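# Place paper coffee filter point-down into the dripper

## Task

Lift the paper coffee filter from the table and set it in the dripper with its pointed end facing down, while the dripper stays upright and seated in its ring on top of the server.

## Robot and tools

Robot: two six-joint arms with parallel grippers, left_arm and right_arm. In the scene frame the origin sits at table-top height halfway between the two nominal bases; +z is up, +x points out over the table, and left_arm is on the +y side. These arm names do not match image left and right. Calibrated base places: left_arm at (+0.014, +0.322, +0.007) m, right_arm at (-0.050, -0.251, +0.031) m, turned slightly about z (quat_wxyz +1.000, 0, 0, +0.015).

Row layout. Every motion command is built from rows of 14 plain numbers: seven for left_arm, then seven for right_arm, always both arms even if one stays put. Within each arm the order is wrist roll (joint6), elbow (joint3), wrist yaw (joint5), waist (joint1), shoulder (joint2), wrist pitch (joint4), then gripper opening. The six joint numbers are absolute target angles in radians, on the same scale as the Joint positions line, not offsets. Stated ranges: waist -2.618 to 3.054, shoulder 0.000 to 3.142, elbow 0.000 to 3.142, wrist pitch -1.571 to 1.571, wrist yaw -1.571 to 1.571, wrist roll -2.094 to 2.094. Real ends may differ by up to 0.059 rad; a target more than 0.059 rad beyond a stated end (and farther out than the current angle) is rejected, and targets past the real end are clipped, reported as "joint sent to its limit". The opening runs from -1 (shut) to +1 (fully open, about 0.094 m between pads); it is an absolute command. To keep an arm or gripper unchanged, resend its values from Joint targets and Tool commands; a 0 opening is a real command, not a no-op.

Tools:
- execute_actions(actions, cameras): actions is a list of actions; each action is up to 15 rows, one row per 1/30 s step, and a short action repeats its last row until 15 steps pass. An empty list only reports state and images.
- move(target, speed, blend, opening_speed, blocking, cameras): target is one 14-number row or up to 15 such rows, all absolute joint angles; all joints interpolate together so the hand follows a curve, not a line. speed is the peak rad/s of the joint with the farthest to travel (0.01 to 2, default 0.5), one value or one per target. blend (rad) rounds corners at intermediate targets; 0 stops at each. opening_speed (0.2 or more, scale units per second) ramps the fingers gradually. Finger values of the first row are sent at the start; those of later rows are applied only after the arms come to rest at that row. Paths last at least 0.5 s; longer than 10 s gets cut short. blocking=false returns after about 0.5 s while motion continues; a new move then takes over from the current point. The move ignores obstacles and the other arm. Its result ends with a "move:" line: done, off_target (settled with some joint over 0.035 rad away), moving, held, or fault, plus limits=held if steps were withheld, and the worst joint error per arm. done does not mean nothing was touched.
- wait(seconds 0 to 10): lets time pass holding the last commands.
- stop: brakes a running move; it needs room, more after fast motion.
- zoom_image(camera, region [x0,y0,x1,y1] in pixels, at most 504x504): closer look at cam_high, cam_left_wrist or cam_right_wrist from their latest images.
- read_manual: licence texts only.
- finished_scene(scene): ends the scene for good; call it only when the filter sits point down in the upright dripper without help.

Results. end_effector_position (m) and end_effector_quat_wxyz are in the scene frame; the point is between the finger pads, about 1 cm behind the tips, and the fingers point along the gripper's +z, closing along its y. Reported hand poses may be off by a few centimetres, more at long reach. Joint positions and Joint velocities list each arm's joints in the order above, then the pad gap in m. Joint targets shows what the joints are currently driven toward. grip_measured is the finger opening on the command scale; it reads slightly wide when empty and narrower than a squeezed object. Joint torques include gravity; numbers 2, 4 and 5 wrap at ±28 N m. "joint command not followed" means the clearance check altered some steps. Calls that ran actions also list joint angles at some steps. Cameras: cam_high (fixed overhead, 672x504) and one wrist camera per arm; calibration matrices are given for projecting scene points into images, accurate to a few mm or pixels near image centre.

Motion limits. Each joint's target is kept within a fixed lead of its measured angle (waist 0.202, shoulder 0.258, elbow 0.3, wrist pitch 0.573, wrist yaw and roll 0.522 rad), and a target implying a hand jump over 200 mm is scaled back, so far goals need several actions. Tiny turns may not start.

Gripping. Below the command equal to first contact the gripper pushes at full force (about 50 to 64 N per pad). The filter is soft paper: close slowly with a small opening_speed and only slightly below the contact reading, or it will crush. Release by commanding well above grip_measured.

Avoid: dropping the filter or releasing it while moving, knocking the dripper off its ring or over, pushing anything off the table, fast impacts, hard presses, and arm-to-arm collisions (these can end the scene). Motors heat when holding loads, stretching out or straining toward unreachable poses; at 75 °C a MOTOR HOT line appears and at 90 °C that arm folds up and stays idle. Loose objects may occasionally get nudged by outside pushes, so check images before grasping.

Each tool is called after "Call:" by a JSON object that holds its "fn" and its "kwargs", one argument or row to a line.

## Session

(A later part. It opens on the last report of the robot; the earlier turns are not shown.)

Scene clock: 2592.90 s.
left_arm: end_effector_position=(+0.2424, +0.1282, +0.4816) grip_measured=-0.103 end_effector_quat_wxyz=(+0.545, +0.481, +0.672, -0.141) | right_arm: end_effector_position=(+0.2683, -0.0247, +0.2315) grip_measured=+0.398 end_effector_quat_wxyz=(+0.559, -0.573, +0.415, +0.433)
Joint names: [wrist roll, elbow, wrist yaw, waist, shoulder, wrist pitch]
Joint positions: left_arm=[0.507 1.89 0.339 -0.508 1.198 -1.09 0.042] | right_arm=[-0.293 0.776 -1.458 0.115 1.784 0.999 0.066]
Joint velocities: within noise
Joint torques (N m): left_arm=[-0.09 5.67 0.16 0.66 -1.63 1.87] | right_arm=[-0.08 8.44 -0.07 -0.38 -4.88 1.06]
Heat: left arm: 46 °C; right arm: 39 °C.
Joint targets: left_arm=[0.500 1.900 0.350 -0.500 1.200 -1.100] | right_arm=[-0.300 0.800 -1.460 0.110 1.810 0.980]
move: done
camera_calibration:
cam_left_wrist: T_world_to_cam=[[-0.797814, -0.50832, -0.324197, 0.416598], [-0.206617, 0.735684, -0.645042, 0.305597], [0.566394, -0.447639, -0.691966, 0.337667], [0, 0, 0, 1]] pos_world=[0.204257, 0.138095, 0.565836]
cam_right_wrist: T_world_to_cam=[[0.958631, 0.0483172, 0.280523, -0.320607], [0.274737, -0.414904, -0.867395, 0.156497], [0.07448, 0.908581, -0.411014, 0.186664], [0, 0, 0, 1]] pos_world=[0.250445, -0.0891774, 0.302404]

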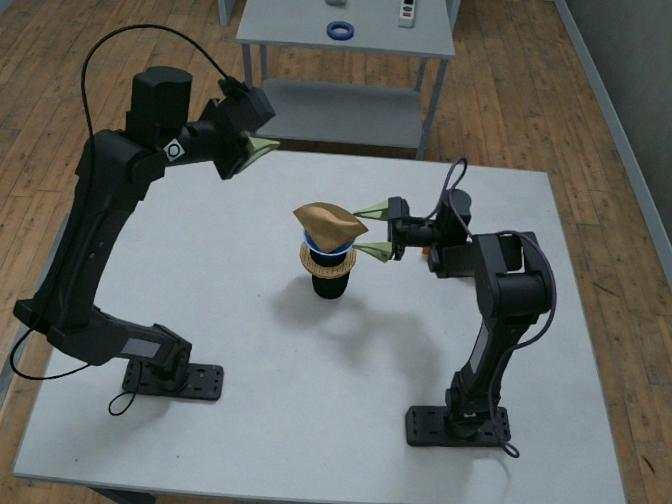

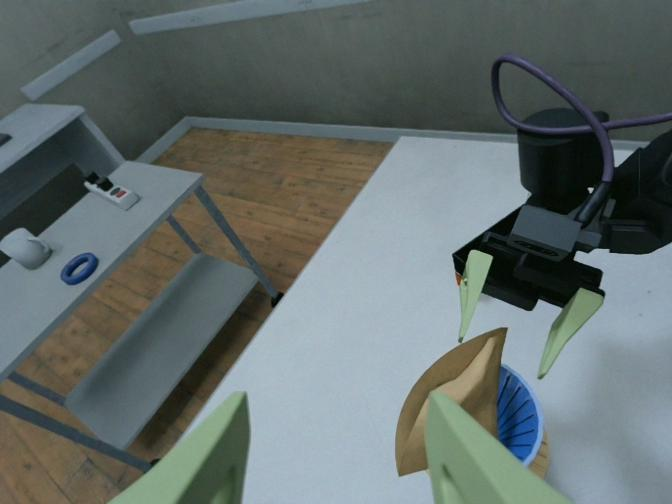

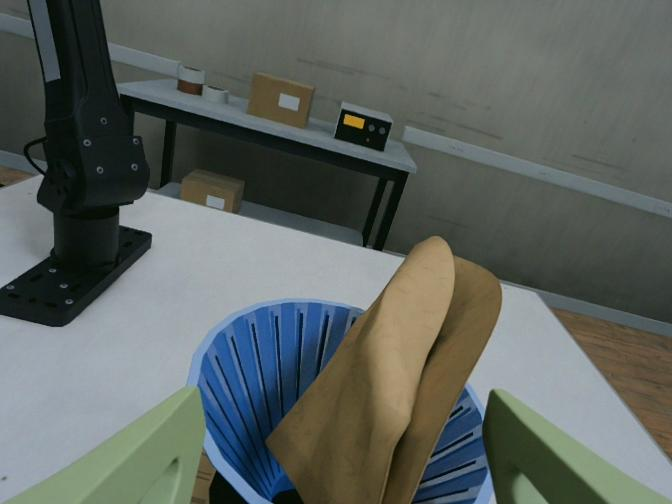

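Call:
{"fn": "move", "kwargs": {
  "target": [0.5,1.9,0.35,-0.5,1.2,-1.1,-0.1,-0.3,0.8,-1.46,-0.15,1.76,0.98,0.4],
  "speed": 0.15
}}

Call:
{"fn": "zoom_image", "kwargs": {
  "camera": "cam_right_wrist",
  "region": [168, 150, 672, 504]
}}

Call:
{"fn": "zoom_image", "kwargs": {
  "camera": "cam_high",
  "region": [270, 180, 410, 285]
}}

Scene clock: 2603.87 s.
left_arm: end_effector_position=(+0.2424, +0.1282, +0.4816) grip_measured=-0.103 end_effector_quat_wxyz=(+0.545, +0.481, +0.672, -0.141) | right_arm: end_effector_position=(+0.3161, -0.1149, +0.2315) grip_measured=+0.398 end_effector_quat_wxyz=(+0.610, -0.514, +0.486, +0.356)
Joint names: [wrist roll, elbow, wrist yaw, waist, shoulder, wrist pitch]
Joint positions: left_arm=[0.507 1.89 0.339 -0.508 1.198 -1.09 0.042] | right_arm=[-0.293 0.776 -1.458 -0.147 1.784 0.999 0.066]
Joint velocities: within noise
Joint torques (N m): left_arm=[-0.11 5.64 0.17 0.69 -1.51 1.86] | right_arm=[-0.04 8.5 -0.05 -0.17 -8.76 1.18]
Heat: left arm: 46 °C; right arm: 39 °C.
Joint targets: left_arm=[0.500 1.900 0.350 -0.500 1.200 -1.100] | right_arm=[-0.300 0.800 -1.460 -0.150 1.760 0.980]
move: done
camera_calibration:
cam_left_wrist: T_world_to_cam=[[-0.797814, -0.50832, -0.324197, 0.416598], [-0.206617, 0.735684, -0.645042, 0.305597], [0.566394, -0.447639, -0.691966, 0.337667], [0, 0, 0, 1]] pos_world=[0.204257, 0.138095, 0.565836]
cam_right_wrist: T_world_to_cam=[[0.938416, -0.201698, 0.280523, -0.384456], [0.157861, -0.471917, -0.867395, 0.136307], [0.307336, 0.858261, -0.411014, 0.185694], [0, 0, 0, 1]] pos_world=[0.282192, -0.172593, 0.302404]

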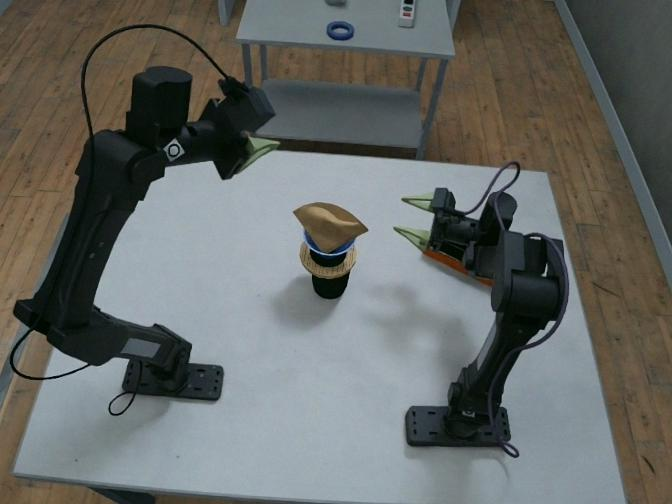

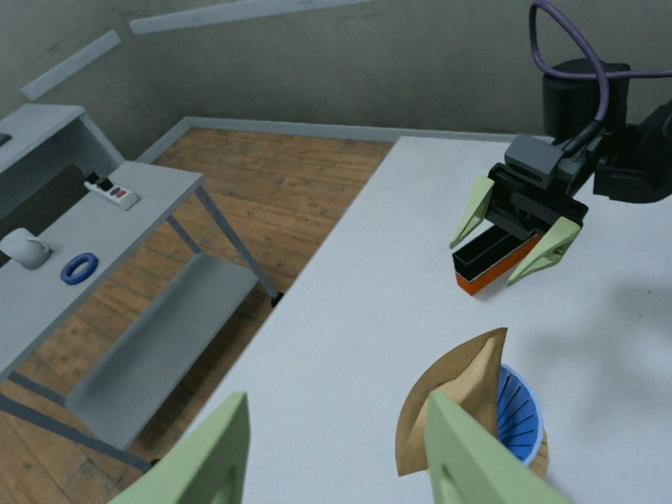

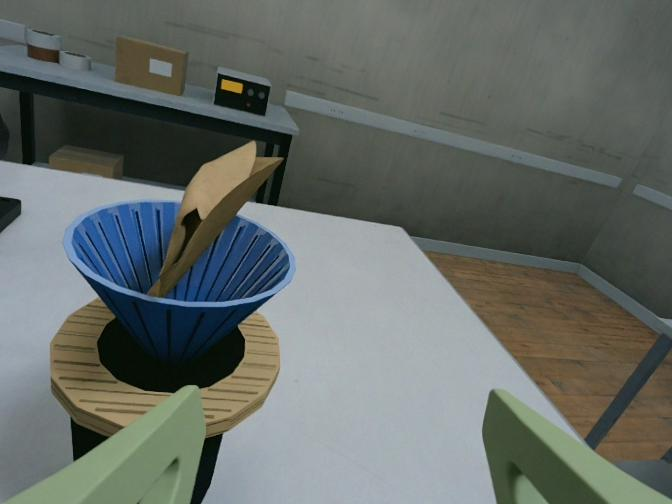

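Scaled by 1.000.

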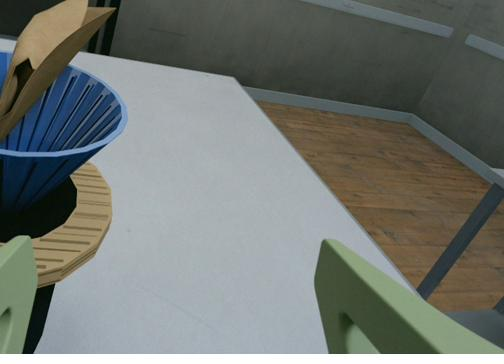

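Scaled by 3.600 from the camera's 672x504 image, which has a finer 960x720 frame.

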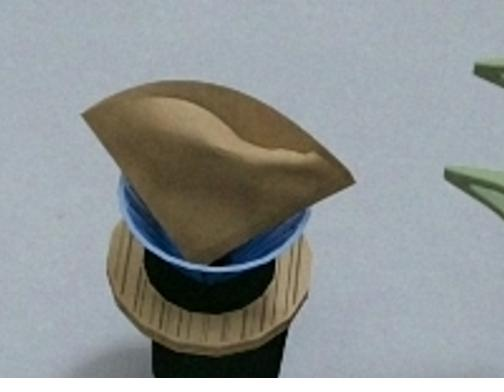

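Call:
{"fn": "finished_scene", "kwargs": {
  "scene": 1
}}

The scene is finished: the task was done.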